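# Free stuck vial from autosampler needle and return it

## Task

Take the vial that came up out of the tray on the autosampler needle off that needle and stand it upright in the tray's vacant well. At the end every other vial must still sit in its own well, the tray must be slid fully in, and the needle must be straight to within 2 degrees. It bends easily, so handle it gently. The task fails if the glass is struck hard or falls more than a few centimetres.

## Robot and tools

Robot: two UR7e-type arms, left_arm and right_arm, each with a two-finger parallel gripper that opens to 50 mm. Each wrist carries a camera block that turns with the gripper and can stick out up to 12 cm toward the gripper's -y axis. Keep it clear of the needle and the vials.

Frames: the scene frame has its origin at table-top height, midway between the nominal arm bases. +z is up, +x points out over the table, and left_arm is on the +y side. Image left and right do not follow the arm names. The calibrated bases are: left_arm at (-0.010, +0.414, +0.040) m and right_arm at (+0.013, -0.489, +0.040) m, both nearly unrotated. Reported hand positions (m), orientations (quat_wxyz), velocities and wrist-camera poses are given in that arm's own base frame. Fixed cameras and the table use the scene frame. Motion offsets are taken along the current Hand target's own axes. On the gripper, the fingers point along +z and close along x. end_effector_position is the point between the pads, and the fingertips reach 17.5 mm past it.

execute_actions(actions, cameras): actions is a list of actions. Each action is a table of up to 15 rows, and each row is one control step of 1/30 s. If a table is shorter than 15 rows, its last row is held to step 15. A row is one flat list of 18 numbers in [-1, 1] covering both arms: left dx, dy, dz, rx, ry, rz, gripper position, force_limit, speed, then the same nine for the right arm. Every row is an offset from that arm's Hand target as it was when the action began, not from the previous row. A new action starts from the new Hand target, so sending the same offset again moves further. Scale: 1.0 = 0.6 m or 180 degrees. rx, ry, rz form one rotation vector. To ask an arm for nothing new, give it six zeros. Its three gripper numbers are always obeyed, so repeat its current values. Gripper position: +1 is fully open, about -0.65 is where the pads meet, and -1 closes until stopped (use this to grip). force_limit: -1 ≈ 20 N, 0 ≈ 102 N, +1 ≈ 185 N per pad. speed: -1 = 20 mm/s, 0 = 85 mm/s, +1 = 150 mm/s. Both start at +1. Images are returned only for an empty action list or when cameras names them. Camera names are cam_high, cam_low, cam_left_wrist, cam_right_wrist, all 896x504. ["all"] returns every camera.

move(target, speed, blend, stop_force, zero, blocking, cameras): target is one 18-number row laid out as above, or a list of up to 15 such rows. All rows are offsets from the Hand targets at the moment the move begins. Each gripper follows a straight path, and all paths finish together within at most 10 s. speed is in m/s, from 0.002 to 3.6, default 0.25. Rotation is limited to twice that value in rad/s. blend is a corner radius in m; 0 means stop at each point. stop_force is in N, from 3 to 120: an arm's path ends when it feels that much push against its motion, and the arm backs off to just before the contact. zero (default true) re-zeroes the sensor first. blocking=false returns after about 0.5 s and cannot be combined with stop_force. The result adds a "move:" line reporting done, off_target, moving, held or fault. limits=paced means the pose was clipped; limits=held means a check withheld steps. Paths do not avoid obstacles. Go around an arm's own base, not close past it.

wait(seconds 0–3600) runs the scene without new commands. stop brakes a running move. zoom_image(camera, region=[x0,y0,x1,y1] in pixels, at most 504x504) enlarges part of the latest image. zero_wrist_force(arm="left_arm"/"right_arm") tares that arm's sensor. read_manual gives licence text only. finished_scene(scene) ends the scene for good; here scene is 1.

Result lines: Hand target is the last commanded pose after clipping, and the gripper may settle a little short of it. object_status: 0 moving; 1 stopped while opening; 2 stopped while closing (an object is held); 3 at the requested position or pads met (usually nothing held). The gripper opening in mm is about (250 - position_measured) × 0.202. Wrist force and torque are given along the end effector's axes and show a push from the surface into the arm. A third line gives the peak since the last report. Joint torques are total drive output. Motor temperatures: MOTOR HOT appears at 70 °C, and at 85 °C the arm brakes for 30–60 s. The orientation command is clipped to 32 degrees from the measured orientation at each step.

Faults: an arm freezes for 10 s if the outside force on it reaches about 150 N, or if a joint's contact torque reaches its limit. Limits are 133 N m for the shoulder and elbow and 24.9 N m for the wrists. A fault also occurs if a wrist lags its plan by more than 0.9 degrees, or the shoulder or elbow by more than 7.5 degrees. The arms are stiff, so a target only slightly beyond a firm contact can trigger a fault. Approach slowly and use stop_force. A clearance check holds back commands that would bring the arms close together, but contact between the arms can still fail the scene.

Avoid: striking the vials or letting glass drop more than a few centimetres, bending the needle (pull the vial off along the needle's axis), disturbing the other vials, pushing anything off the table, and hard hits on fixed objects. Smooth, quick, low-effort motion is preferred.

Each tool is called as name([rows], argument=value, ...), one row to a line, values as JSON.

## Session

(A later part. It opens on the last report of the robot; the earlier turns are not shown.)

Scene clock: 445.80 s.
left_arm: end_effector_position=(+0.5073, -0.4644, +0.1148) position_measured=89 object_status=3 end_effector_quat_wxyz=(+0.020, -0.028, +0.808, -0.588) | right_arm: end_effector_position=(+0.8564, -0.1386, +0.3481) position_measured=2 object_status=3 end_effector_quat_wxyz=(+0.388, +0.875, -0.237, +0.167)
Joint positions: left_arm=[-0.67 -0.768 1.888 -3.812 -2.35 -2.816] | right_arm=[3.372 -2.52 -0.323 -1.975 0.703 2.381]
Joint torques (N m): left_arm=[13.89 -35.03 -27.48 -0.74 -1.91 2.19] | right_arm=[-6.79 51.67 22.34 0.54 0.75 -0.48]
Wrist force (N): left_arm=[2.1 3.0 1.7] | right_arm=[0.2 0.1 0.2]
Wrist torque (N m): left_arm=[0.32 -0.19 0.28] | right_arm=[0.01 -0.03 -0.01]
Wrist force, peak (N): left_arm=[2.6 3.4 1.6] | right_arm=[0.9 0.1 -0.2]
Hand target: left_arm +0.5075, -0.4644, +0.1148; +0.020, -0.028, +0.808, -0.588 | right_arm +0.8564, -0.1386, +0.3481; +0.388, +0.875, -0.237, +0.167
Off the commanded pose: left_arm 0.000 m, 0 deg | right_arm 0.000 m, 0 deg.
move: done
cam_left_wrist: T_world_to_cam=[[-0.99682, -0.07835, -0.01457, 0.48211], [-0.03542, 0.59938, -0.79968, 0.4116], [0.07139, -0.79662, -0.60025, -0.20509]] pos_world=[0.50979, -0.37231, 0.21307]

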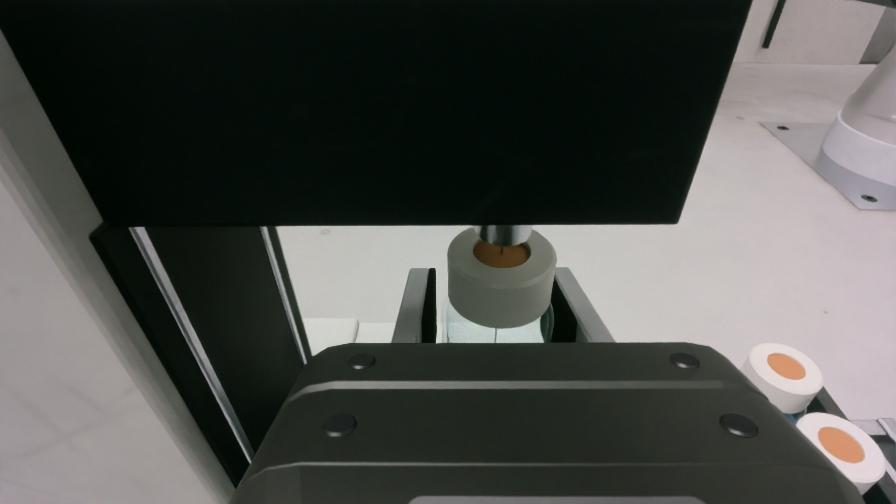

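move(target=[0,0,0,0,0,0,-1,-0.7,-1,0,0,0,0,0,0,1,1,1], speed=0.05, cameras=["cam_left_wrist"])

zoom_image(camera="cam_left_wrist", region=[410, 215, 590, 345])

Scene clock: 474.70 s.
left_arm: end_effector_position=(+0.5075, -0.4644, +0.1148) position_measured=114 object_status=2 end_effector_quat_wxyz=(+0.020, -0.028, +0.808, -0.588) | right_arm: end_effector_position=(+0.8564, -0.1386, +0.3481) position_measured=2 object_status=3 end_effector_quat_wxyz=(+0.388, +0.875, -0.237, +0.167)
Joint positions: left_arm=[-0.67 -0.768 1.887 -3.812 -2.35 -2.816] | right_arm=[3.372 -2.52 -0.323 -1.975 0.703 2.381]
Joint torques (N m): left_arm=[13.84 -36.12 -26.9 -0.91 -1.5 2.03] | right_arm=[-6.36 52.18 22.38 0.76 0.73 -0.3]
Wrist force (N): left_arm=[3.1 2.5 1.5] | right_arm=[0.4 0.2 0.5]
Wrist torque (N m): left_arm=[0.31 -0.26 0.30] | right_arm=[0.03 -0.05 0.00]
Wrist force, peak (N): left_arm=[3.3 3.1 1.4] | right_arm=[0.8 -0.1 0.5]
Hand target: left_arm +0.5075, -0.4644, +0.1148; +0.020, -0.028, +0.808, -0.588 | right_arm +0.8564, -0.1386, +0.3481; +0.388, +0.875, -0.237, +0.167
Off the commanded pose: left_arm 0.000 m, 0 deg | right_arm 0.000 m, 0 deg.
move: done
cam_left_wrist: T_world_to_cam=[[-0.99682, -0.07835, -0.01457, 0.48221], [-0.03542, 0.59938, -0.79968, 0.41154], [0.07139, -0.79662, -0.60025, -0.20502]] pos_world=[0.50989, -0.37221, 0.21307]

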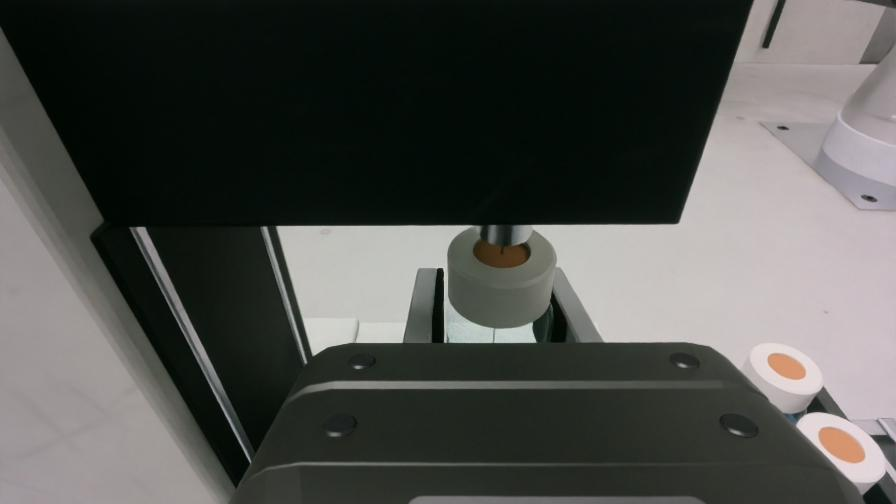

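Scaled by 2.800 from the camera's image (finer frame: 1280x720).

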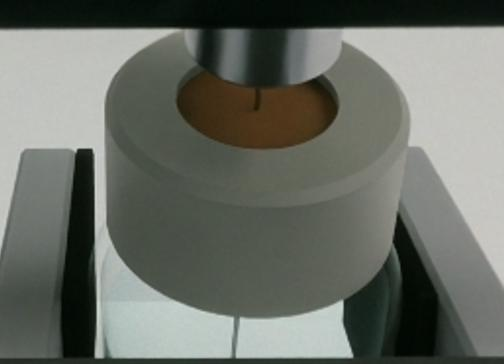

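move(target=[0.0008,0,0,0,0,0,-1,-0.7,-1,0,0,0,0,0,0,1,1,1], speed=0.01, cameras=["cam_left_wrist"])

zoom_image(camera="cam_left_wrist", region=[410, 215, 590, 345])

Scene clock: 482.30 s.
left_arm: end_effector_position=(+0.5070, -0.4644, +0.1148) position_measured=114 object_status=2 end_effector_quat_wxyz=(+0.020, -0.028, +0.808, -0.588) | right_arm: end_effector_position=(+0.8564, -0.1386, +0.3481) position_measured=2 object_status=3 end_effector_quat_wxyz=(+0.388, +0.875, -0.237, +0.167)
Joint positions: left_arm=[-0.671 -0.769 1.889 -3.813 -2.35 -2.816] | right_arm=[3.372 -2.52 -0.323 -1.975 0.703 2.381]
Joint torques (N m): left_arm=[-13.48 -60.14 -1.12 -3.98 0.65 -1.85] | right_arm=[-7.17 52.48 22.52 0.52 0.73 -0.38]
Wrist force (N): left_arm=[1.4 3.3 1.8] | right_arm=[0.3 0.0 0.1]
Wrist torque (N m): left_arm=[0.34 -0.19 0.32] | right_arm=[0.00 -0.03 0.00]
Wrist force, peak (N): left_arm=[3.3 3.4 1.5] | right_arm=[0.7 -0.2 0.3]
Hand target: left_arm +0.5070, -0.4644, +0.1148; +0.020, -0.028, +0.808, -0.588 | right_arm +0.8564, -0.1386, +0.3481; +0.388, +0.875, -0.237, +0.167
Off the commanded pose: left_arm 0.000 m, 0 deg | right_arm 0.000 m, 0 deg.
move: done
cam_left_wrist: T_world_to_cam=[[-0.99681, -0.07848, -0.01456, 0.48175], [-0.03552, 0.59943, -0.79964, 0.41151], [0.07148, -0.79657, -0.60031, -0.20506]] pos_world=[0.50949, -0.37221, 0.21297]

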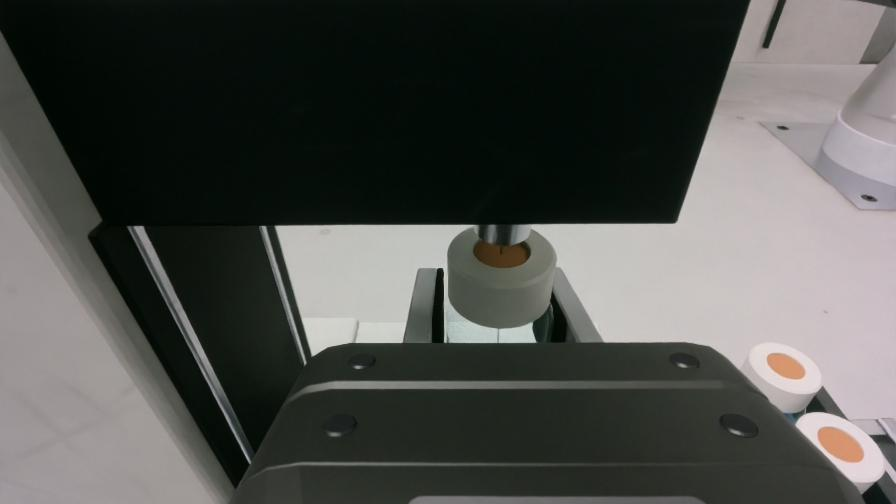

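Scaled by 2.800 from the camera's image (finer frame: 1280x720).

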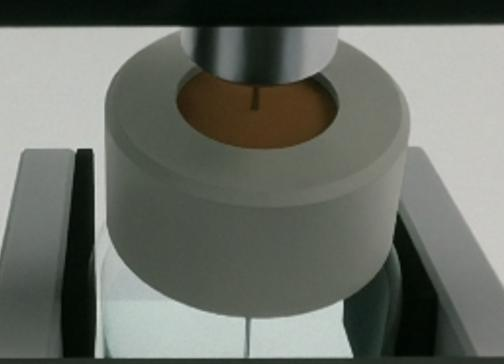

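move(target=[-0.00048,0,0,0,0,0,-1,-0.7,-1,0,0,0,0,0,0,1,1,1], speed=0.01, cameras=["cam_left_wrist"])

zoom_image(camera="cam_left_wrist", region=[410, 215, 590, 345])

Scene clock: 487.47 s.
left_arm: end_effector_position=(+0.5072, -0.4644, +0.1149) position_measured=114 object_status=2 end_effector_quat_wxyz=(+0.020, -0.028, +0.808, -0.588) | right_arm: end_effector_position=(+0.8564, -0.1386, +0.3481) position_measured=2 object_status=3 end_effector_quat_wxyz=(+0.388, +0.875, -0.237, +0.167)
Joint positions: left_arm=[-0.67 -0.769 1.888 -3.812 -2.35 -2.816] | right_arm=[3.372 -2.52 -0.323 -1.975 0.703 2.381]
Joint torques (N m): left_arm=[13.95 -35.5 -27.56 -0.99 -2.3 2.25] | right_arm=[-7.09 52.6 22.65 0.78 0.74 -0.21]
Wrist force (N): left_arm=[1.7 3.4 1.3] | right_arm=[0.2 -0.2 -0.2]
Wrist torque (N m): left_arm=[0.33 -0.18 0.32] | right_arm=[-0.04 -0.01 0.00]
Wrist force, peak (N): left_arm=[1.5 4.8 2.2] | right_arm=[0.9 0.0 0.1]
Hand target: left_arm +0.5073, -0.4644, +0.1148; +0.020, -0.028, +0.808, -0.588 | right_arm +0.8564, -0.1386, +0.3481; +0.388, +0.875, -0.237, +0.167
Off the commanded pose: left_arm 0.000 m, 0 deg | right_arm 0.000 m, 0 deg.
move: done
cam_left_wrist: T_world_to_cam=[[-0.99682, -0.07829, -0.01465, 0.48205], [-0.03532, 0.59938, -0.79968, 0.41155], [0.07139, -0.79662, -0.60025, -0.20508]] pos_world=[0.50969, -0.37231, 0.21307]

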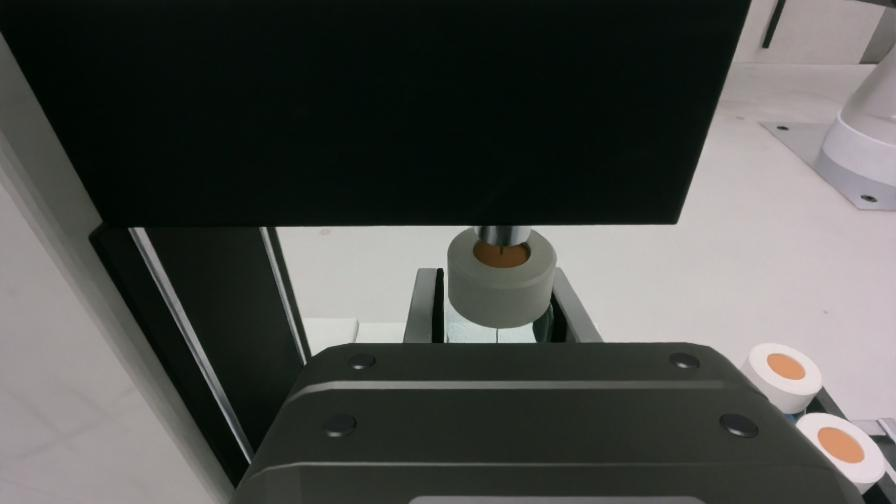

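Scaled by 2.800 from the camera's image (finer frame: 1280x720).

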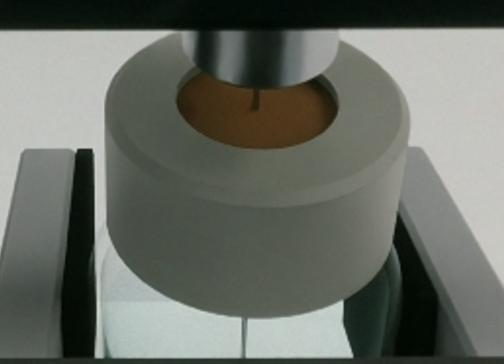

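move(target=[-0.0003,0.0967,0.0312,0,0,0,-1,-0.7,-1,0,0,0,0,0,0,1,1,1], speed=0.04, cameras=["cam_left_wrist"])

zoom_image(camera="cam_left_wrist", region=[390, 100, 620, 330])

Scene clock: 494.30 s.
left_arm: end_effector_position=(+0.5074, -0.4643, +0.0540) position_measured=114 object_status=2 end_effector_quat_wxyz=(+0.020, -0.028, +0.808, -0.588) | right_arm: end_effector_position=(+0.8564, -0.1386, +0.3481) position_measured=2 object_status=3 end_effector_quat_wxyz=(+0.388, +0.875, -0.237, +0.167)
Joint positions: left_arm=[-0.67 -0.63 1.854 -3.916 -2.35 -2.815] | right_arm=[3.372 -2.52 -0.323 -1.975 0.703 2.381]
Joint torques (N m): left_arm=[13.99 -37.52 -24.28 -3.61 -2.24 -1.7] | right_arm=[-6.59 52.38 23.66 0.51 0.5 -0.07]
Wrist force (N): left_arm=[2.3 3.6 1.4] | right_arm=[0.4 0.1 0.2]
Wrist torque (N m): left_arm=[0.37 -0.22 0.29] | right_arm=[0.01 -0.06 -0.01]
Wrist force, peak (N): left_arm=[2.2 4.1 1.8] | right_arm=[0.5 0.1 0.6]
Hand target: left_arm +0.5074, -0.4643, +0.0538; +0.020, -0.028, +0.808, -0.588 | right_arm +0.8564, -0.1386, +0.3481; +0.388, +0.875, -0.237, +0.167
Off the commanded pose: left_arm 0.000 m, 0 deg | right_arm 0.000 m, 0 deg.
move: done
cam_left_wrist: T_world_to_cam=[[-0.99682, -0.07837, -0.01471, 0.48135], [-0.03532, 0.59938, -0.79968, 0.36281], [0.07149, -0.79662, -0.60024, -0.24148]] pos_world=[0.50989, -0.37211, 0.15227]

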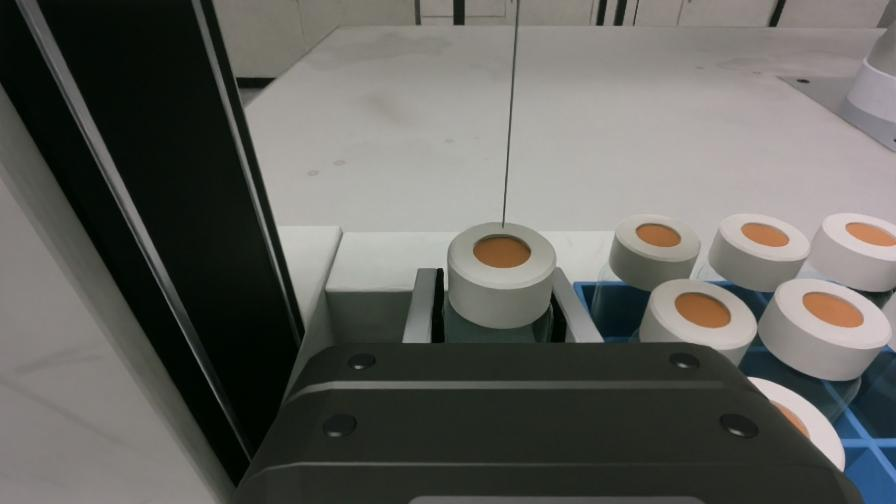

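Scaled by 2.191 from the camera's image (finer frame: 1280x720).

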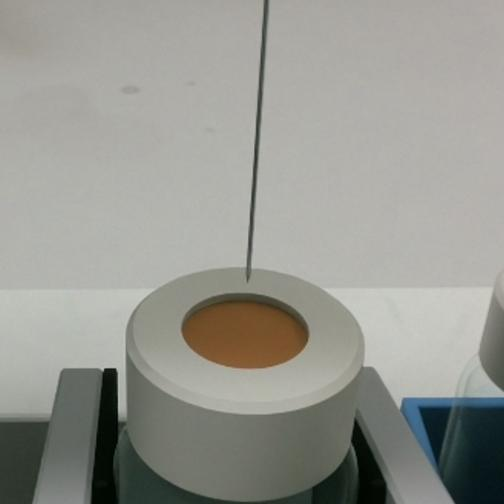

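move([
  [0,0.0113,-0.035,0,0,0,-1,-0.7,-1,0,0,0,0,0,0,1,1,1],
  [0,-0.0237,-0.0462,0,0,0,-1,-0.7,-1,0,0,0,0,0,0,1,1,1],
  [0,0.0028,-0.1278,0,0,0,-1,-0.7,-1,0,0,0,0,0,0,1,1,1],
], speed=0.12, blend=[0.004,0.01,0], cameras=["cam_left_wrist","cam_high"])

zoom_image(camera="cam_high", region=[360, 210, 530, 390])

Scene clock: 515.33 s.
left_arm: end_effector_position=(+0.5024, -0.3912, +0.0759) position_measured=114 object_status=2 end_effector_quat_wxyz=(+0.020, -0.028, +0.808, -0.588) end_effector_velocity=(+0.000, +0.003, +0.000) end_effector_angular_velocity=(+0.000, +0.000, +0.001) | right_arm: end_effector_position=(+0.8564, -0.1386, +0.3481) position_measured=2 object_status=3 end_effector_quat_wxyz=(+0.388, +0.875, -0.237, +0.167)
Joint positions: left_arm=[-0.557 -0.717 1.977 -3.895 -2.45 -2.739] | right_arm=[3.372 -2.52 -0.323 -1.975 0.703 2.381]
Joint velocities: left_arm=[0.005 -0.001 0.002 0.001 -0.003 0.003] | right_arm=[within noise]
Joint torques (N m): left_arm=[14.31 -58.75 1.98 -0.83 -2.36 2.11] | right_arm=[-5.65 52.66 23.91 0.8 0.74 -0.29]
Wrist force (N): left_arm=[2.3 3.6 1.4] | right_arm=[0.4 0.1 0.1]
Wrist torque (N m): left_arm=[0.38 -0.22 0.28] | right_arm=[0.01 -0.06 -0.01]
Wrist force, peak (N): left_arm=[2.4 4.5 1.0] | right_arm=[0.7 -0.1 0.4]
Hand target: left_arm +0.5024, -0.3910, +0.0759; +0.020, -0.028, +0.808, -0.588 | right_arm +0.8564, -0.1386, +0.3481; +0.388, +0.875, -0.237, +0.167
Off the commanded pose: left_arm 0.000 m, 0 deg | right_arm 0.000 m, 0 deg.
move: done
cam_left_wrist: T_world_to_cam=[[-0.99681, -0.07843, -0.01463, 0.48227], [-0.03542, 0.59937, -0.79968, 0.33644], [0.07149, -0.79662, -0.60024, -0.16982]] pos_world=[0.50479, -0.29911, 0.17417]
Images, in order (width x height): cam_high 896x504, cam_left_wrist 896x504.

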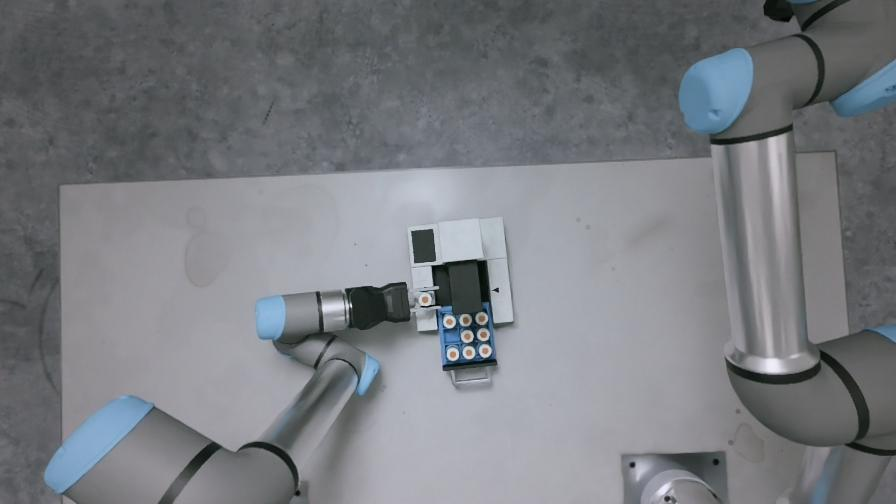

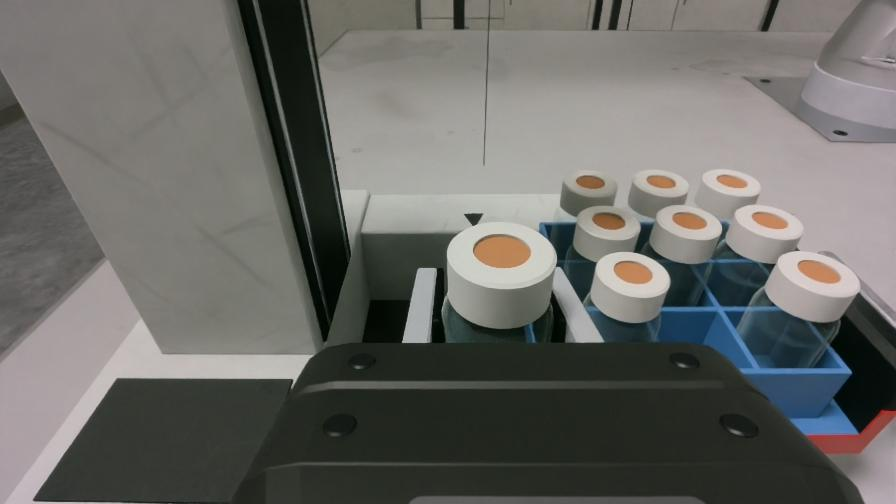

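Scaled by 2.800 from the camera's image (finer frame: 1280x720).

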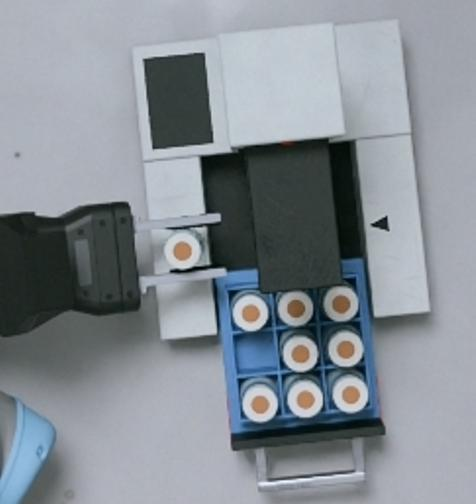

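move([
  [0,0.002,-0.0063,0,0,0,-1,-0.7,-1,0,0,0,0,0,0,1,1,1],
  [0,0.0337,0.0038,0,0,0,-1,-0.7,-1,0,0,0,0,0,0,1,1,1],
  [0,0.0527,0.01,0,0,0,-1,-0.7,-1,0,0,0,0,0,0,1,1,1],
], speed=[0.05,0.05,0.015], blend=[0.001,0.003,0], stop_force=4, cameras=["cam_left_wrist"])

Scene clock: 525.93 s.
left_arm: end_effector_position=(+0.5021, -0.3869, +0.0513) position_measured=114 object_status=2 end_effector_quat_wxyz=(+0.020, -0.028, +0.808, -0.588) | right_arm: end_effector_position=(+0.8564, -0.1386, +0.3481) position_measured=2 object_status=3 end_effector_quat_wxyz=(+0.388, +0.875, -0.237, +0.167)
Joint positions: left_arm=[-0.55 -0.659 1.965 -3.938 -2.457 -2.733] | right_arm=[3.372 -2.52 -0.323 -1.975 0.703 2.381]
Joint torques (N m): left_arm=[-6.91 -59.02 2.94 -1.09 -1.12 2.08] | right_arm=[-6.72 50.89 22.54 0.66 0.77 -0.46]
Wrist force (N): left_arm=[2.5 3.6 1.4] | right_arm=[0.3 -0.1 0.3]
Wrist torque (N m): left_arm=[0.38 -0.25 0.30] | right_arm=[-0.03 -0.02 0.00]
Wrist force, peak (N): left_arm=[1.8 -15.4 -10.7] | right_arm=[0.6 -0.3 0.5]
Hand target: left_arm +0.5021, -0.3869, +0.0513; +0.020, -0.028, +0.808, -0.588 (not the last commanded pose) | right_arm +0.8564, -0.1386, +0.3481; +0.388, +0.875, -0.237, +0.167
Off the commanded pose: left_arm 0.007 m, 0 deg | right_arm 0.000 m, 0 deg.
move: contact (left_arm); path passed 2 of 3 targets
cam_left_wrist: T_world_to_cam=[[-0.99681, -0.07845, -0.01478, 0.48196], [-0.03532, 0.59949, -0.7996, 0.31415], [0.07159, -0.79653, -0.60035, -0.18115]] pos_world=[0.50449, -0.29481, 0.14957]

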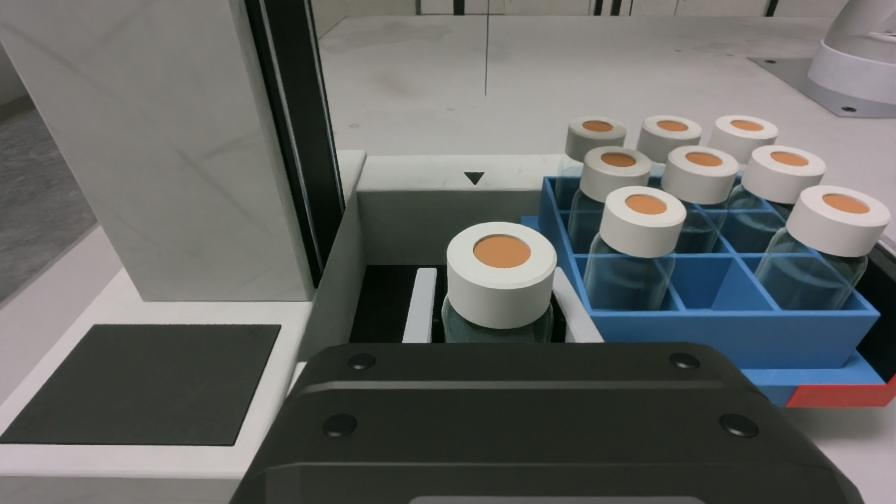

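move([
  [0,0,0,0,0,0,0.47,-0.7,-1,0,0,0,0,0,0,1,1,1],
  [0,0.0386,-0.1192,0,0,0,0.47,-0.7,-1,0,0,0,0,0,0,1,1,1],
  [0.0186,-0.1748,-0.2103,-0.4,0,0,0.47,-0.7,-1,0,0,0,0,0,0,1,1,1],
  [0.0148,-0.1796,-0.1413,-0.3110,0.3104,0.4268,0.47,-0.7,-1,0,0,0,0,0,0,1,1,1],
  [0,-0.1530,-0.0613,0,0.5883,0.8084,0.47,-0.7,-1,0,0,0,0,0,0,1,1,1],
], speed=[0.1,0.12,0.5,0.6,0.6], blend=[0,0.01,0.03,0.03,0], cameras=["cam_left_wrist","cam_high"])

Scene clock: 609.60 s.
left_arm: end_effector_position=(+0.5016, -0.3803, +0.1500) position_measured=83 object_status=3 end_effector_quat_wxyz=(-0.001, +0.999, +0.035, +0.000) | right_arm: end_effector_position=(+0.8564, -0.1386, +0.3481) position_measured=2 object_status=3 end_effector_quat_wxyz=(+0.388, +0.875, -0.237, +0.167)
Joint positions: left_arm=[-0.862 -1.202 1.593 -1.961 -1.57 0.638] | right_arm=[3.372 -2.52 -0.323 -1.975 0.703 2.381]
Joint torques (N m): left_arm=[13.77 -30.07 -38.73 -0.81 -1.29 2.45] | right_arm=[-6.27 52.1 23.75 0.52 0.77 -0.42]
Wrist force (N): left_arm=[1.6 -0.3 1.6] | right_arm=[0.3 0.1 0.1]
Wrist torque (N m): left_arm=[-0.17 -0.35 0.04] | right_arm=[0.00 -0.03 0.00]
Wrist force, peak (N): left_arm=[2.5 4.2 1.7] | right_arm=[0.9 -0.2 0.5]
Hand target: left_arm +0.5016, -0.3803, +0.1500; -0.001, +0.999, +0.035, +0.000 | right_arm +0.8564, -0.1386, +0.3481; +0.388, +0.875, -0.237, +0.167
Off the commanded pose: left_arm 0.000 m, 0 deg | right_arm 0.000 m, 0 deg.
move: done
cam_left_wrist: T_world_to_cam=[[0.99818, 0.05877, -0.01379, -0.46524], [0.06007, -0.94445, 0.32311, -0.41436], [0.00597, -0.32334, -0.94626, 0.14814]] pos_world=[0.4884, -0.3161, 0.26765]
Images, in order (width x height): cam_high 896x504, cam_left_wrist 896x504.

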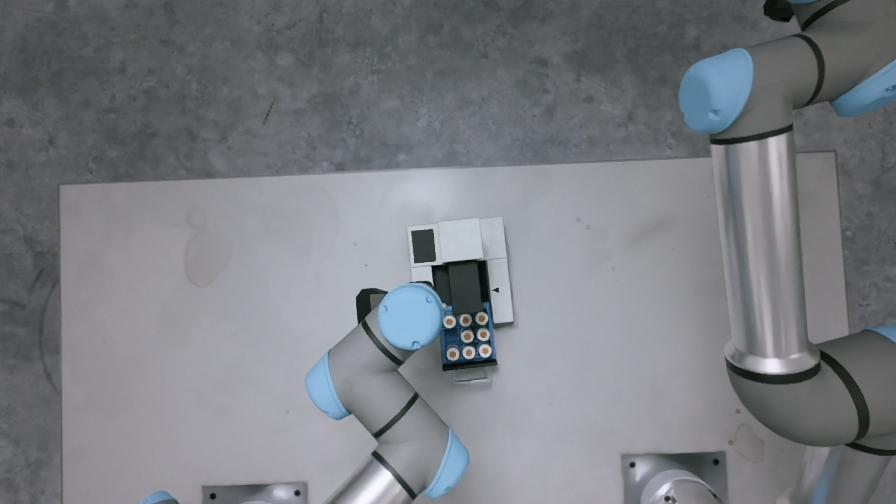

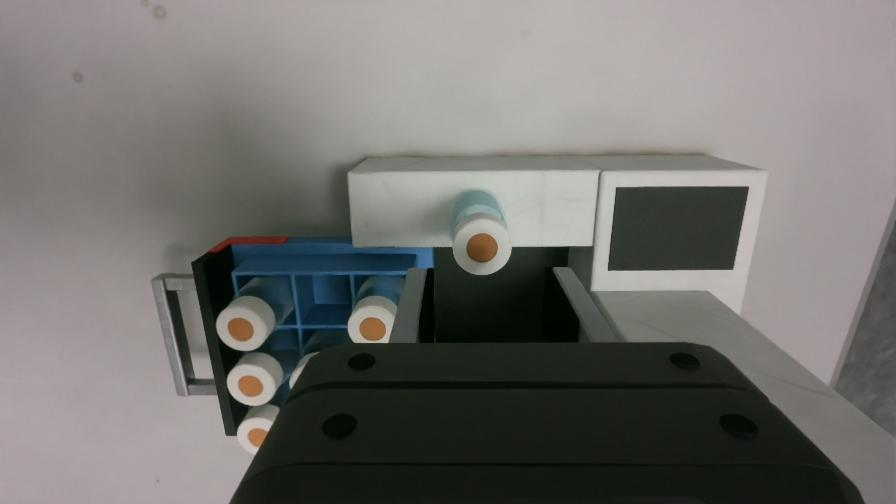

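move(target=[0,-0.0008,0.0905,0,0,0,0.3,-0.7,-1,0,0,0,0,0,0,1,1,1], speed=0.1, stop_force=10, cameras=["cam_left_wrist"])

zoom_image(camera="cam_left_wrist", region=[400, 220, 580, 345])

Scene clock: 620.37 s.
left_arm: end_effector_position=(+0.5015, -0.3797, +0.0957) position_measured=107 object_status=3 end_effector_quat_wxyz=(-0.001, +0.999, +0.035, +0.000) | right_arm: end_effector_position=(+0.8564, -0.1386, +0.3481) position_measured=2 object_status=3 end_effector_quat_wxyz=(+0.388, +0.875, -0.237, +0.167)
Joint positions: left_arm=[-0.862 -1.146 1.666 -2.089 -1.57 0.639] | right_arm=[3.372 -2.52 -0.323 -1.975 0.703 2.381]
Joint torques (N m): left_arm=[13.34 -30.94 -11.39 -3.86 1.5 2.23] | right_arm=[-6.88 52.61 23.08 0.69 0.58 -0.24]
Wrist force (N): left_arm=[1.5 -0.4 1.5] | right_arm=[0.4 0.4 0.2]
Wrist torque (N m): left_arm=[-0.20 -0.32 0.03] | right_arm=[0.05 -0.05 -0.01]
Wrist force, peak (N): left_arm=[1.4 -0.4 2.4] | right_arm=[0.8 -0.1 0.2]
Hand target: left_arm +0.5015, -0.3797, +0.0957; -0.001, +0.999, +0.035, +0.000 | right_arm +0.8564, -0.1386, +0.3481; +0.388, +0.875, -0.237, +0.167
Off the commanded pose: left_arm 0.000 m, 0 deg | right_arm 0.000 m, 0 deg.
move: done
cam_left_wrist: T_world_to_cam=[[0.9982, 0.05833, -0.01385, -0.46607], [0.05967, -0.94448, 0.3231, -0.39606], [0.00577, -0.32335, -0.94626, 0.09705]] pos_world=[0.4883, -0.3155, 0.21335]

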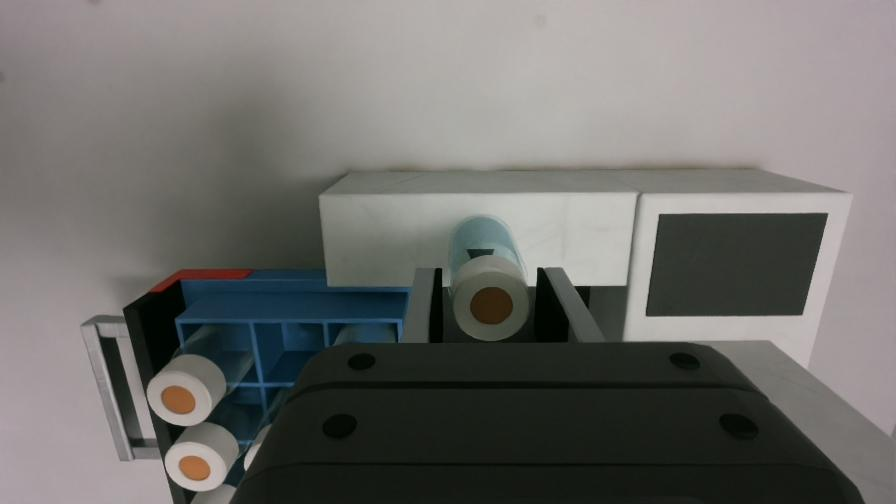

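Scaled by 2.800 from the camera's image (finer frame: 1280x720).

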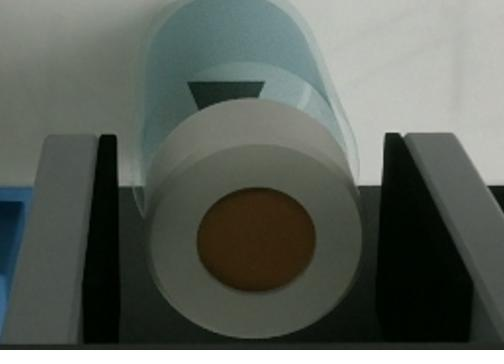

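move([
  [0.0004,-0.001,0,0,0,0,0.3,-0.7,-1,0,0,0,0,0,0,1,1,1],
  [0.0004,-0.001,0,0,0,0,-1,-0.7,-1,0,0,0,0,0,0,1,1,1],
], speed=0.03, cameras=["cam_left_wrist"])

zoom_image(camera="cam_left_wrist", region=[400, 220, 580, 345])

Scene clock: 628.27 s.
left_arm: end_effector_position=(+0.5017, -0.3791, +0.0957) position_measured=135 object_status=0 end_effector_quat_wxyz=(-0.001, +0.999, +0.035, +0.000) | right_arm: end_effector_position=(+0.8564, -0.1386, +0.3481) position_measured=2 object_status=3 end_effector_quat_wxyz=(+0.388, +0.875, -0.237, +0.167)
Joint positions: left_arm=[-0.861 -1.147 1.667 -2.09 -1.57 0.64] | right_arm=[3.372 -2.52 -0.323 -1.975 0.703 2.381]
Joint torques (N m): left_arm=[14.33 -55.18 -11.13 -3.7 1.38 2.21] | right_arm=[-6.4 51.85 21.92 0.54 0.71 -0.23]
Wrist force (N): left_arm=[1.7 -0.4 1.8] | right_arm=[0.7 0.3 0.0]
Wrist torque (N m): left_arm=[-0.18 -0.35 0.03] | right_arm=[0.04 -0.08 -0.01]
Wrist force, peak (N): left_arm=[1.5 -0.5 2.0] | right_arm=[0.4 0.2 0.7]
Hand target: left_arm +0.5017, -0.3791, +0.0957; -0.001, +0.999, +0.035, +0.000 | right_arm +0.8564, -0.1386, +0.3481; +0.388, +0.875, -0.237, +0.167
Off the commanded pose: left_arm 0.000 m, 0 deg | right_arm 0.000 m, 0 deg.
move: done
cam_left_wrist: T_world_to_cam=[[0.9982, 0.05833, -0.01385, -0.4663], [0.05967, -0.94448, 0.3231, -0.3955], [0.00577, -0.32335, -0.94626, 0.09724]] pos_world=[0.4885, -0.3149, 0.21335]

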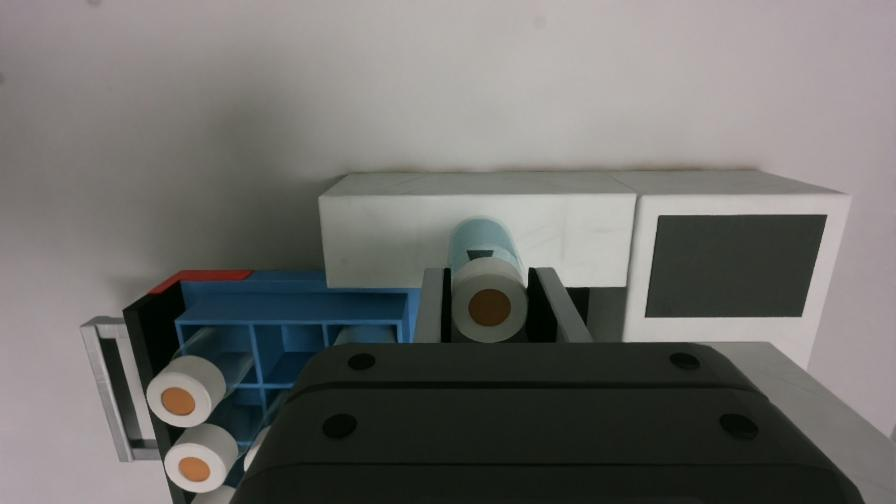

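Scaled by 2.800 from the camera's image (finer frame: 1280x720).

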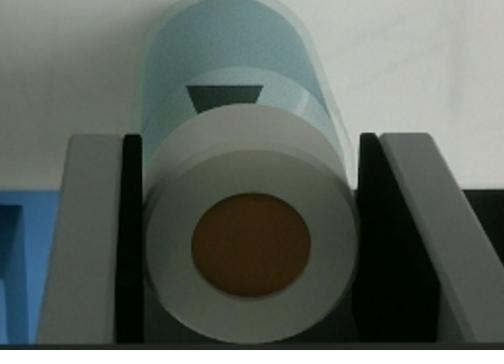

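move([
  [0,0,-0.06,0,0,0,-1,-0.7,-1,0,0,0,0,0,0,1,1,1],
  [-0.02,0.01,-0.1105,-0.0,0,-0.05,-1,-0.7,-1,0,0,0,0,0,0,1,1,1],
  [-0.1372,0.0696,-0.1105,0,0,-0.2611,-1,-0.7,-1,0,0,0,0,0,0,1,1,1],
], speed=[0.1,0.25,0.25], blend=[0.02,0.02,0], cameras=["cam_left_wrist","cam_high"])

zoom_image(camera="cam_left_wrist", region=[300, 120, 660, 345])

Scene clock: 657.83 s.
left_arm: end_effector_position=(+0.4226, -0.4266, +0.1620) position_measured=135 object_status=2 end_effector_quat_wxyz=(-0.001, +0.903, +0.430, +0.000) | right_arm: end_effector_position=(+0.8564, -0.1386, +0.3481) position_measured=2 object_status=3 end_effector_quat_wxyz=(+0.388, +0.875, -0.237, +0.167)
Joint positions: left_arm=[-1.014 -1.277 1.664 -1.957 -1.571 -0.333] | right_arm=[3.372 -2.52 -0.323 -1.975 0.703 2.381]
Joint torques (N m): left_arm=[-12.67 -51.16 -13.49 -3.7 1.72 -1.79] | right_arm=[-6.34 53.04 21.68 0.58 0.5 -0.39]
Wrist force (N): left_arm=[1.5 -0.2 1.9] | right_arm=[0.2 -0.1 0.2]
Wrist torque (N m): left_arm=[-0.16 -0.33 0.25] | right_arm=[-0.02 -0.03 -0.01]
Wrist force, peak (N): left_arm=[1.6 -0.1 3.1] | right_arm=[0.4 0.0 0.7]
Hand target: left_arm +0.4226, -0.4266, +0.1620; -0.001, +0.903, +0.430, +0.000 | right_arm +0.8564, -0.1386, +0.3481; +0.388, +0.875, -0.237, +0.167
Off the commanded pose: left_arm 0.000 m, 0 deg | right_arm 0.000 m, 0 deg.
move: done; blend cut to 0.018 m at target 1
cam_left_wrist: T_world_to_cam=[[0.63844, 0.76956, -0.01281, 0.07164], [0.731, -0.60107, 0.32303, -0.59422], [0.24089, -0.2156, -0.9463, 0.0917]] pos_world=[0.36655, -0.39253, 0.27965]
Images, in order (width x height): cam_high 896x504, cam_left_wrist 896x504.

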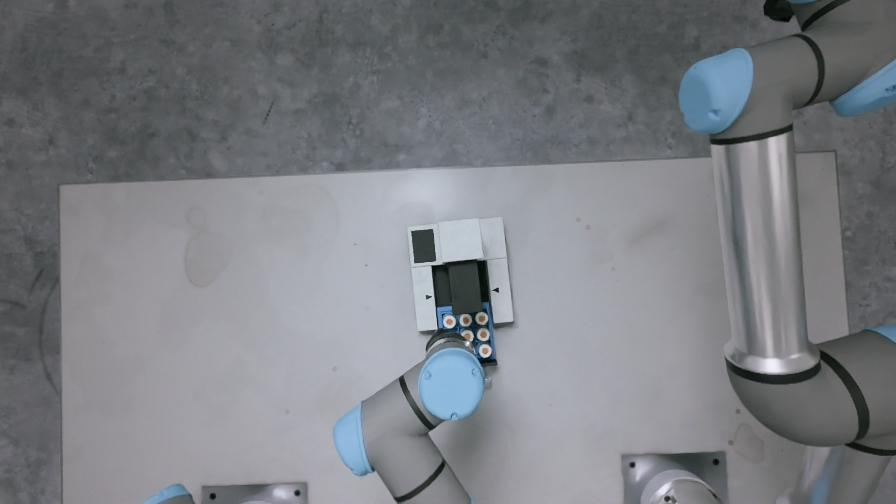

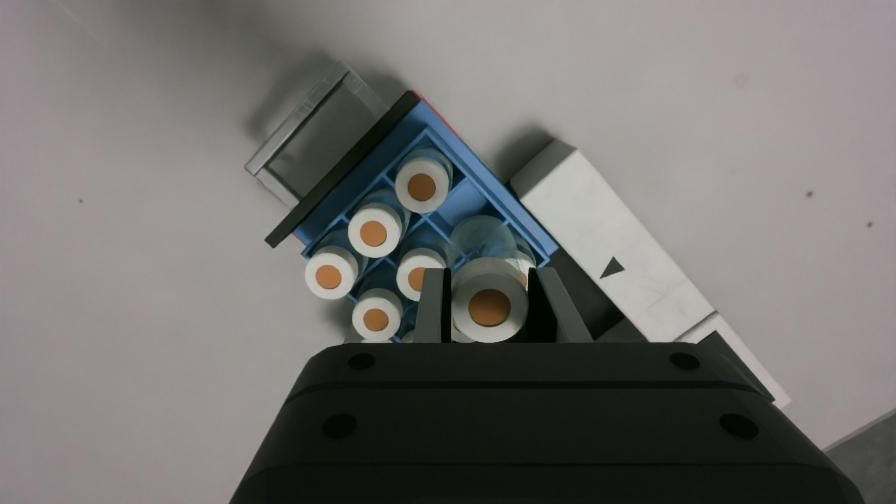

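Scaled by 1.400 from the camera's image (finer frame: 1280x720).

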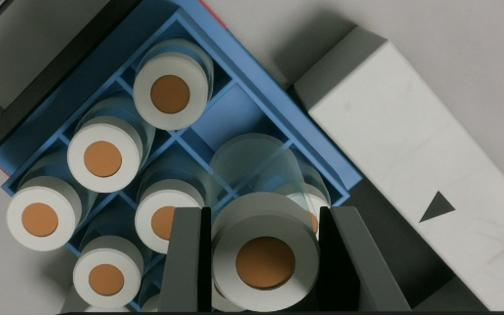

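zoom_image(camera="cam_left_wrist", region=[370, 130, 570, 345])

zoom_image(camera="cam_high", region=[420, 290, 510, 380])

Scaled by 2.344 from the camera's image (finer frame: 1280x720).

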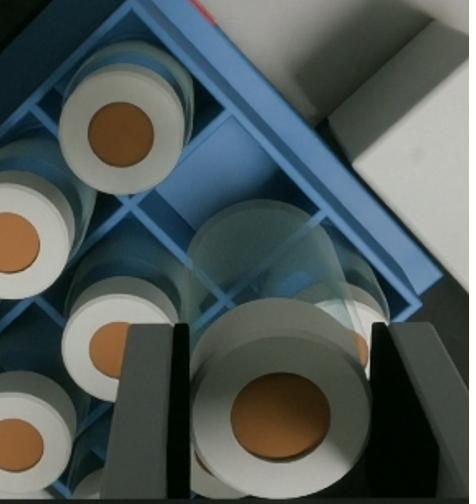

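Scaled by 5.600 from the camera's image (finer frame: 1280x720).

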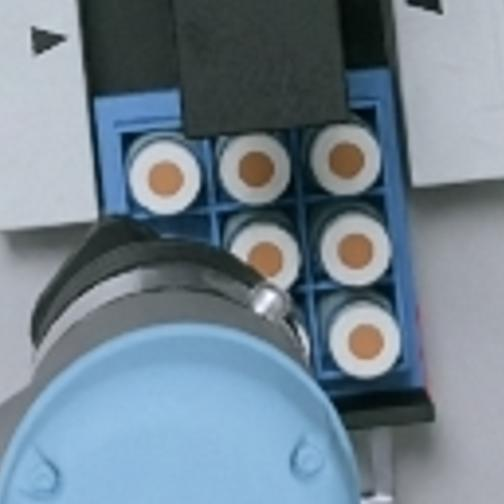

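move([
  [-0.008,0.0052,0,0,0,0,-1,-0.7,-1,0,0,0,0,0,0,1,1,1],
  [-0.008,0.0052,0.0717,0,0,0,-1,-0.7,-1,0,0,0,0,0,0,1,1,1],
], speed=[0.05,0.08], blend=[0.001,0], stop_force=6, cameras=["cam_left_wrist"])

zoom_image(camera="cam_left_wrist", region=[370, 110, 590, 345])

Scene clock: 715.97 s.
left_arm: end_effector_position=(+0.4219, -0.4322, +0.1189) position_measured=135 object_status=2 end_effector_quat_wxyz=(-0.001, +0.903, +0.430, +0.000) | right_arm: end_effector_position=(+0.8564, -0.1386, +0.3481) position_measured=2 object_status=3 end_effector_quat_wxyz=(+0.388, +0.875, -0.237, +0.167)
Joint positions: left_arm=[-1.02 -1.226 1.715 -2.059 -1.571 -0.339] | right_arm=[3.372 -2.52 -0.323 -1.975 0.703 2.381]
Joint torques (N m): left_arm=[-10.2 -28.42 -12.62 -3.98 -1.04 -1.02] | right_arm=[-6.68 52.18 22.29 0.84 0.82 -0.32]
Wrist force (N): left_arm=[1.6 -0.2 1.8] | right_arm=[0.6 0.1 0.0]
Wrist torque (N m): left_arm=[-0.14 -0.34 0.24] | right_arm=[0.01 -0.08 -0.01]
Wrist force, peak (N): left_arm=[1.8 0.0 2.6] | right_arm=[0.3 0.1 0.7]
Hand target: left_arm +0.4220, -0.4322, +0.1189; -0.001, +0.903, +0.430, +0.000 | right_arm +0.8564, -0.1386, +0.3481; +0.388, +0.875, -0.237, +0.167
Off the commanded pose: left_arm 0.000 m, 0 deg | right_arm 0.000 m, 0 deg.
move: done
cam_left_wrist: T_world_to_cam=[[0.63813, 0.76982, -0.01274, 0.07612], [0.73121, -0.60078, 0.32311, -0.58319], [0.24109, -0.2155, -0.94628, 0.04982]] pos_world=[0.36585, -0.39823, 0.23655]

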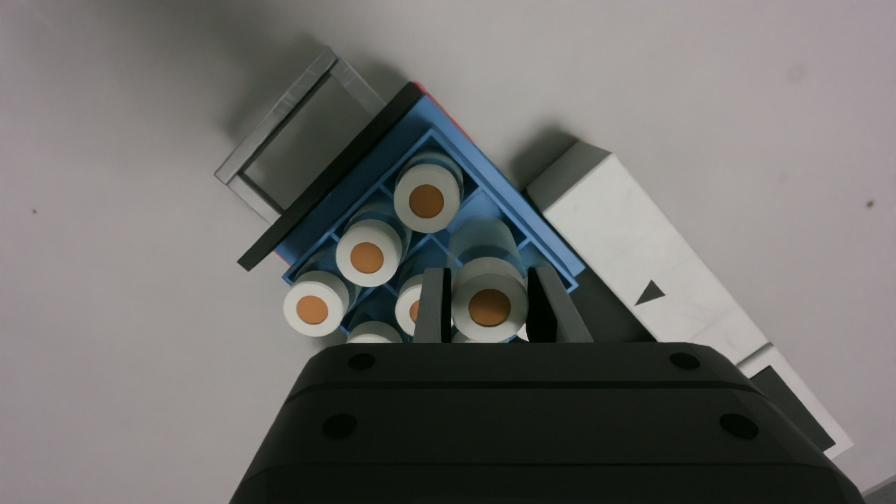

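Scaled by 2.145 from the camera's image (finer frame: 1280x720).

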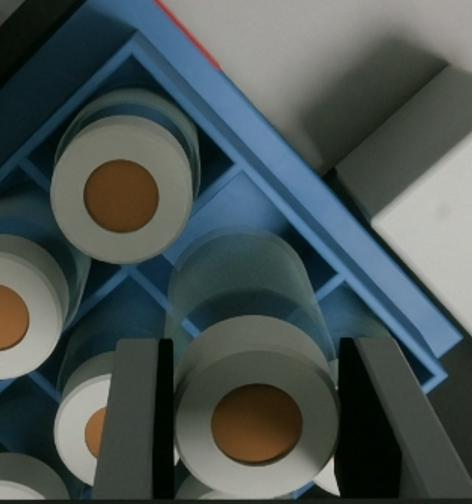

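move([
  [0.0007,-0.0007,0,0,0,0,-1,-0.7,-1,0,0,0,0,0,0,1,1,1],
  [0.0007,-0.0007,0.055,0,0,0,-1,-0.7,-1,0,0,0,0,0,0,1,1,1],
  [0.0007,-0.0007,0.07,0,0,0,-1,-0.7,-1,0,0,0,0,0,0,1,1,1],
], speed=[0.03,0.05,0.012], blend=[0.0003,0.001,0], stop_force=4, cameras=["cam_left_wrist"])

zoom_image(camera="cam_left_wrist", region=[370, 110, 590, 345])

Scene clock: 728.50 s.
left_arm: end_effector_position=(+0.4218, -0.4316, +0.0845) position_measured=135 object_status=2 end_effector_quat_wxyz=(-0.001, +0.903, +0.430, +0.000) | right_arm: end_effector_position=(+0.8564, -0.1386, +0.3481) position_measured=2 object_status=3 end_effector_quat_wxyz=(+0.388, +0.875, -0.237, +0.167)
Joint positions: left_arm=[-1.02 -1.186 1.758 -2.142 -1.571 -0.339] | right_arm=[3.372 -2.52 -0.323 -1.975 0.703 2.381]
Joint torques (N m): left_arm=[6.64 -51.52 -36.15 -0.71 -0.13 1.03] | right_arm=[-5.97 52.61 21.37 0.61 0.6 -0.18]
Wrist force (N): left_arm=[1.6 -0.2 -1.6] | right_arm=[0.4 0.3 0.1]
Wrist torque (N m): left_arm=[-0.16 -0.43 0.17] | right_arm=[0.02 -0.05 0.00]
Wrist force, peak (N): left_arm=[4.4 -9.7 -22.2] | right_arm=[0.5 0.1 0.6]
Hand target: left_arm +0.4218, -0.4316, +0.0845; -0.001, +0.903, +0.430, +0.000 (not the last commanded pose) | right_arm +0.8564, -0.1386, +0.3481; +0.388, +0.875, -0.237, +0.167
Off the commanded pose: left_arm 0.008 m, 0 deg | right_arm 0.000 m, 0 deg.
move: contact (left_arm); path passed 2 of 3 targets
cam_left_wrist: T_world_to_cam=[[0.6381, 0.76985, -0.01282, 0.07524], [0.73127, -0.60074, 0.32304, -0.57158], [0.24099, -0.2155, -0.9463, 0.01748]] pos_world=[0.36575, -0.39753, 0.20215]

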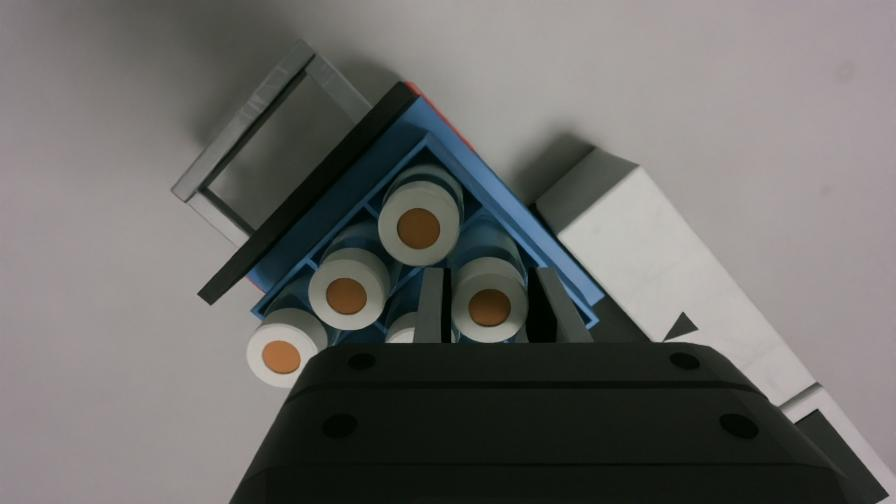

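Scaled by 2.145 from the camera's image (finer frame: 1280x720).

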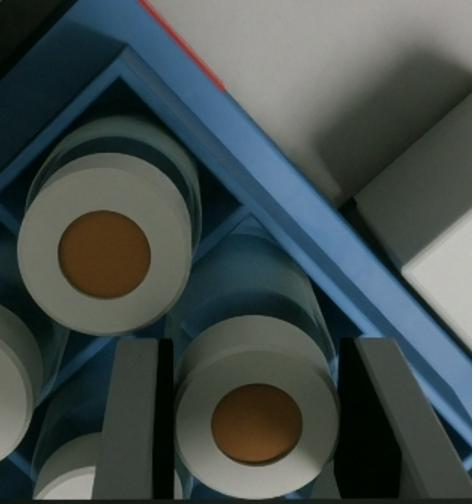

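move([
  [0,0,0,0,0,0,0.21,-0.7,-1,0,0,0,0,0,0,1,1,1],
  [0,0,-0.11,0,0,0,0.21,-0.7,-1,0,0,0,0,0,0,1,1,1],
], speed=[0.02,0.08], cameras=["cam_left_wrist"])

zoom_image(camera="cam_left_wrist", region=[250, 80, 610, 345])

Scene clock: 738.07 s.
left_arm: end_effector_position=(+0.4219, -0.4317, +0.1504) position_measured=121 object_status=3 end_effector_quat_wxyz=(-0.001, +0.903, +0.430, +0.000) | right_arm: end_effector_position=(+0.8564, -0.1386, +0.3481) position_measured=2 object_status=3 end_effector_quat_wxyz=(+0.388, +0.875, -0.237, +0.167)
Joint positions: left_arm=[-1.02 -1.26 1.673 -1.982 -1.571 -0.339] | right_arm=[3.372 -2.52 -0.323 -1.975 0.703 2.381]
Joint torques (N m): left_arm=[-9.24 -52.27 -37.19 -1.09 -1.41 0.35] | right_arm=[-6.36 52.64 21.42 0.92 0.21 -0.12]
Wrist force (N): left_arm=[1.4 0.3 2.0] | right_arm=[0.1 0.1 0.5]
Wrist torque (N m): left_arm=[-0.06 -0.31 0.16] | right_arm=[0.01 -0.01 0.00]
Wrist force, peak (N): left_arm=[5.3 -3.1 -12.6] | right_arm=[0.6 -0.3 0.6]
Hand target: left_arm +0.4219, -0.4317, +0.1505; -0.001, +0.903, +0.430, +0.000 | right_arm +0.8564, -0.1386, +0.3481; +0.388, +0.875, -0.237, +0.167
Off the commanded pose: left_arm 0.000 m, 0 deg | right_arm 0.000 m, 0 deg.
move: done
cam_left_wrist: T_world_to_cam=[[0.63814, 0.76981, -0.0128, 0.07606], [0.73123, -0.60079, 0.32304, -0.593], [0.24099, -0.2155, -0.9463, 0.0798]] pos_world=[0.36585, -0.39763, 0.26805]

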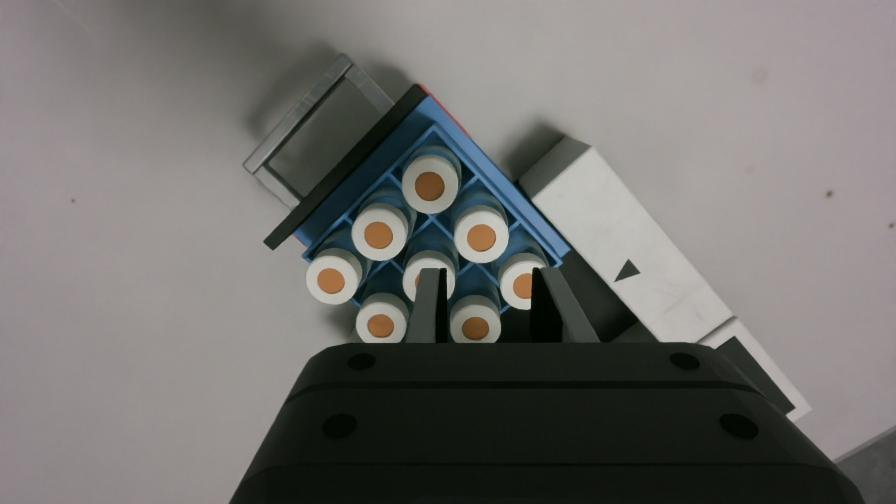

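Scaled by 1.400 from the camera's image (finer frame: 1280x720).

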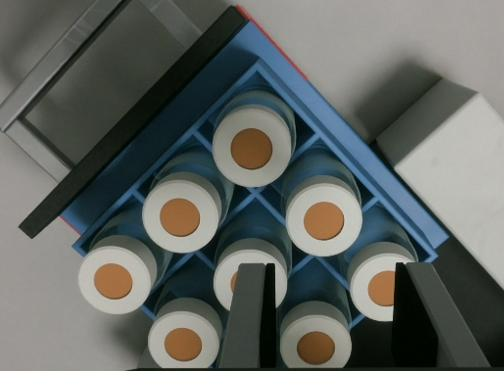

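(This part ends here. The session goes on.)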